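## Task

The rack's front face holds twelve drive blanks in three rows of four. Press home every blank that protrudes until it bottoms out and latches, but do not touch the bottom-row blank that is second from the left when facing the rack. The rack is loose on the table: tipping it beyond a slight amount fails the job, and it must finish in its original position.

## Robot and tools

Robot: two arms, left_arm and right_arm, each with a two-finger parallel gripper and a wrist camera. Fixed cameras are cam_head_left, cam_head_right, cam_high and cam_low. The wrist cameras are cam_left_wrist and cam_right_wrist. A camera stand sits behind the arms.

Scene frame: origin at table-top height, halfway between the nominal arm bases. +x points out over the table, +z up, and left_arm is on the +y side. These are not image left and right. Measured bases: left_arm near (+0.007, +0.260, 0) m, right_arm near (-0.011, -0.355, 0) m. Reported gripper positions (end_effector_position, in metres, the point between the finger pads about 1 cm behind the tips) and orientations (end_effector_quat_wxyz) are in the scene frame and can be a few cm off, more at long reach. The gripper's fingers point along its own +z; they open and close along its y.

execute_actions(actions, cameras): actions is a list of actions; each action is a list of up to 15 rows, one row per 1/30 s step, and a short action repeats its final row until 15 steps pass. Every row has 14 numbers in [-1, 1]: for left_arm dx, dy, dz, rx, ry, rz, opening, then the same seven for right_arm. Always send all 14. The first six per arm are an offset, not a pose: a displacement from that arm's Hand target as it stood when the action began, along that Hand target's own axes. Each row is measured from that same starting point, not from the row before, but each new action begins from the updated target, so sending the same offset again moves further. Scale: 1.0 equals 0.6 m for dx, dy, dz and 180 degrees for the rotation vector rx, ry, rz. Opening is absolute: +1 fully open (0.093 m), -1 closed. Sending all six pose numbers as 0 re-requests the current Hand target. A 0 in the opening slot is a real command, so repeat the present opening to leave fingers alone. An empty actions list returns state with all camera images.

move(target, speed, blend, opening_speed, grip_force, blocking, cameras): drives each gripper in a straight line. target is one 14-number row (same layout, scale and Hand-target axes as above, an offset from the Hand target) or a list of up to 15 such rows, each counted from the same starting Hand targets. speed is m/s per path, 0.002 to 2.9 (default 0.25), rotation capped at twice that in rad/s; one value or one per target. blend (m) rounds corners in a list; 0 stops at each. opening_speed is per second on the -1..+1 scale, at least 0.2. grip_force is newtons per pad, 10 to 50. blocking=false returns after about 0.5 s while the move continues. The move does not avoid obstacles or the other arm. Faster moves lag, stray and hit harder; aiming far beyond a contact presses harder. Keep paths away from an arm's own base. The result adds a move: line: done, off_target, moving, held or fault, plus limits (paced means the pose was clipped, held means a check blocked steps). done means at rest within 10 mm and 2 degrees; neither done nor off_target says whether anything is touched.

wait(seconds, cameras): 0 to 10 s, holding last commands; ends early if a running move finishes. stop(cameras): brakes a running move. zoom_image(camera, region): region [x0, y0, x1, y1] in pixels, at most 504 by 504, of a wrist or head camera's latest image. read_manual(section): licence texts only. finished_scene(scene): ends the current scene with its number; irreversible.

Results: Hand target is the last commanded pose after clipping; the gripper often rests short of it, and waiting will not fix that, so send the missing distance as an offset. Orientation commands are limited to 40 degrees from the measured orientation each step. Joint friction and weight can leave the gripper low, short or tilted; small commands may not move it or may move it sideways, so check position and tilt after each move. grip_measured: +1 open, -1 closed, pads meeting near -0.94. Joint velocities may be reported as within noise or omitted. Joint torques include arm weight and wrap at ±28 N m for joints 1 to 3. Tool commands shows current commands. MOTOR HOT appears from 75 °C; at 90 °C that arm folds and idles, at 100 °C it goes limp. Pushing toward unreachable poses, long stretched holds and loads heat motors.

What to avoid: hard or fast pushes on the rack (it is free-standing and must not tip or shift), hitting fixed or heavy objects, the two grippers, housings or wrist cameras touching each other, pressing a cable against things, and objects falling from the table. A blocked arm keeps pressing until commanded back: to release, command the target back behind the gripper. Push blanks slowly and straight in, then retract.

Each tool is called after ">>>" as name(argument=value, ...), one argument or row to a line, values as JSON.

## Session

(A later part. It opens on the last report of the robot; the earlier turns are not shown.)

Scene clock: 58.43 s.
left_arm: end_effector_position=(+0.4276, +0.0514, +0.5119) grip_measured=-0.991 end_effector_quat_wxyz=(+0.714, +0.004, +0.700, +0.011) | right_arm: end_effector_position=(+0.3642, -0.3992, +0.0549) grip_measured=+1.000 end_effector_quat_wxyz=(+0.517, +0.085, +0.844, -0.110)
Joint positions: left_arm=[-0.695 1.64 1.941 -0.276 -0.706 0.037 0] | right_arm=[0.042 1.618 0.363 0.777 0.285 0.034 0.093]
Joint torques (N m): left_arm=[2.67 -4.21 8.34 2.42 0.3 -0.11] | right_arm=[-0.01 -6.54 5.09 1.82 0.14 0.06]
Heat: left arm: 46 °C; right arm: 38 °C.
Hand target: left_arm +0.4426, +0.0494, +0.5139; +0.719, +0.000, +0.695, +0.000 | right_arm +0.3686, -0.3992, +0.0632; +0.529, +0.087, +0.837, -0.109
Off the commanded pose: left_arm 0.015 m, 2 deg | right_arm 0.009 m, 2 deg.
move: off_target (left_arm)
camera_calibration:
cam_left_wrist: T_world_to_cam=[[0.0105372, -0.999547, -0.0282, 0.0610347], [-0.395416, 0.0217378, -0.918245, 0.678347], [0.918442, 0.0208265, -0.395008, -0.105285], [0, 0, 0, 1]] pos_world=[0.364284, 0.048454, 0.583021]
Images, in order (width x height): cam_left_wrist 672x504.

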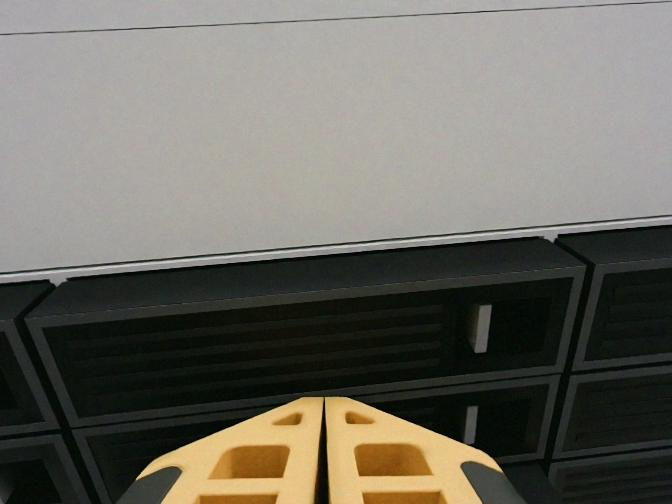

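Flush against the stop. Retract and inspect.

>>> move(
  target=[
    [0,0,0.006,0,0,0,-1,0,0,0,0,0,0,1],
    [0,0,-0.24,0,0,0,-1,0,0,0,0,0,0,1],
  ],
  speed=[0.05,0.2],
  cameras=["all"],
)

>>> zoom_image(
  camera="cam_low",
  region=[270, 30, 370, 120],
)

>>> zoom_image(
  camera="cam_high",
  region=[255, 5, 505, 105],
)

Scene clock: 61.87 s.
left_arm: end_effector_position=(+0.3010, +0.0460, +0.5096) grip_measured=-0.991 end_effector_quat_wxyz=(+0.718, +0.005, +0.696, -0.002) | right_arm: end_effector_position=(+0.3642, -0.3992, +0.0549) grip_measured=+1.000 end_effector_quat_wxyz=(+0.517, +0.085, +0.844, -0.110)
Joint positions: left_arm=[-1.037 1.329 1.632 -0.244 -1.027 0.055 0] | right_arm=[0.042 1.618 0.363 0.777 0.285 0.034 0.093]
Joint torques (N m): left_arm=[-0.17 -5.9 4.53 2.07 -0.2 0.01] | right_arm=[-0.06 -6.67 5.24 1.85 0.17 0.06]
Heat: left arm: 46 °C; right arm: 38 °C.
Hand target: left_arm +0.2987, +0.0495, +0.5091; +0.719, +0.000, +0.695, +0.000 | right_arm +0.3686, -0.3992, +0.0632; +0.529, +0.087, +0.837, -0.109
Off the commanded pose: left_arm 0.004 m, 1 deg | right_arm 0.009 m, 2 deg.
move: done
camera_calibration:
cam_left_wrist: T_world_to_cam=[[-0.0103261, -0.999871, -0.0123079, 0.0550691], [-0.384647, 0.0153333, -0.922936, 0.625682], [0.923006, -0.00479614, -0.384756, 0.00481028], [0, 0, 0, 1]] pos_world=[0.236796, 0.0454913, 0.579993]
cam_right_wrist: T_world_to_cam=[[-0.250122, -0.962887, 0.10143, -0.298725], [-0.778081, 0.137552, -0.612918, 0.408962], [0.576219, -0.232225, -0.783609, -0.175086], [0, 0, 0, 1]] pos_world=[0.344376, -0.384551, 0.143761]

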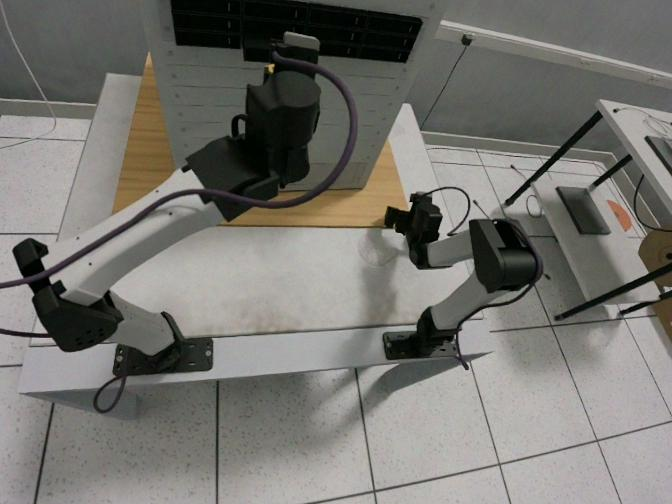

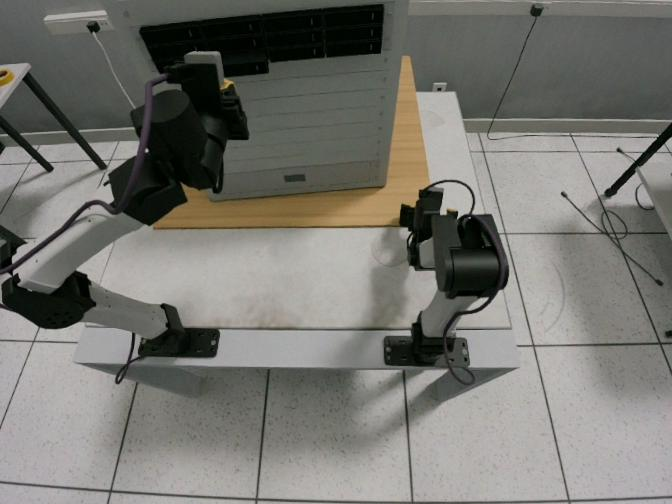

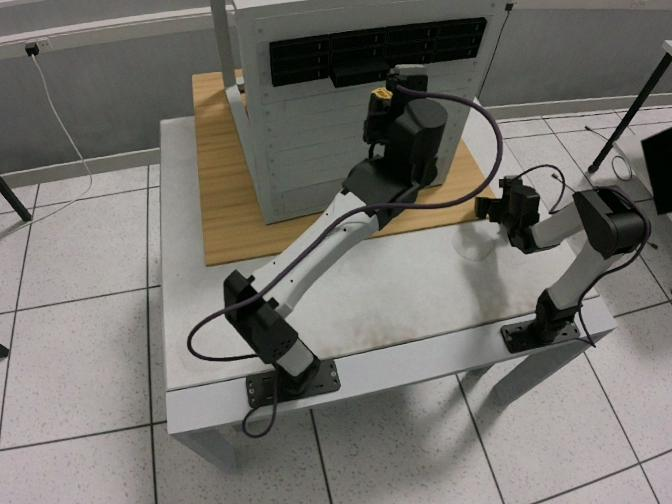

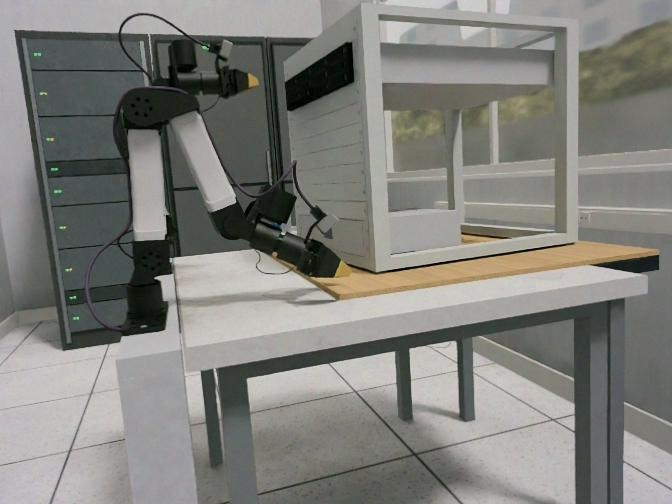

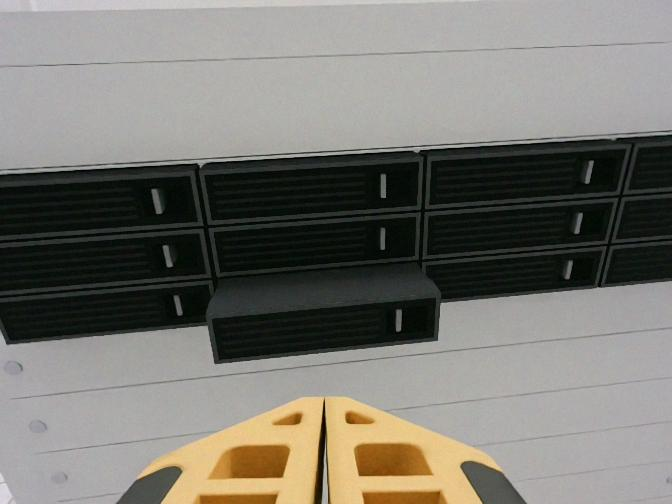

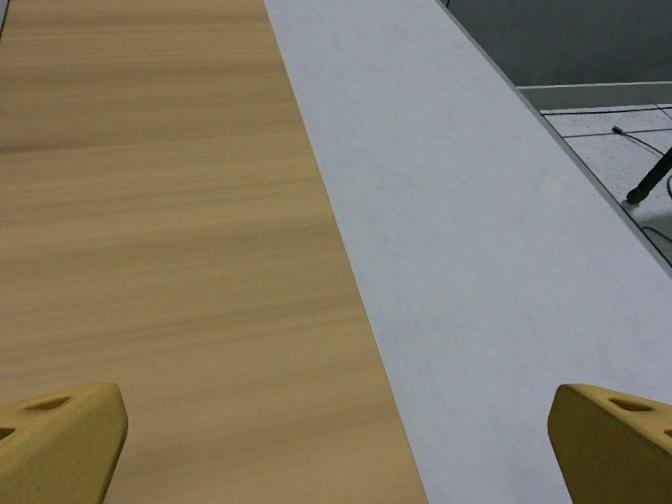

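Scaled by 5.040 from the camera's 672x504 image, which has a finer 960x720 frame.

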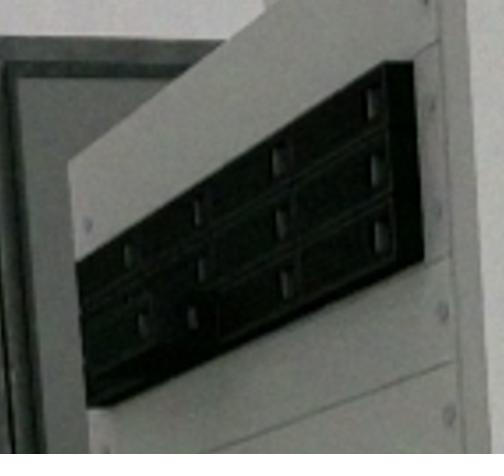

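Scaled by 2.016 from the camera's 672x504 image, which has a finer 960x720 frame.

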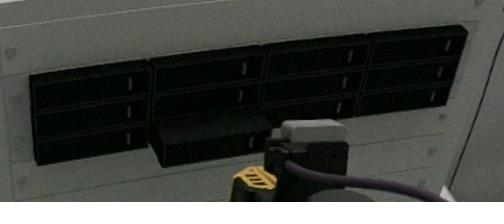

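>>> finished_scene(
  scene=2,
)

The scene is finished: the task was done.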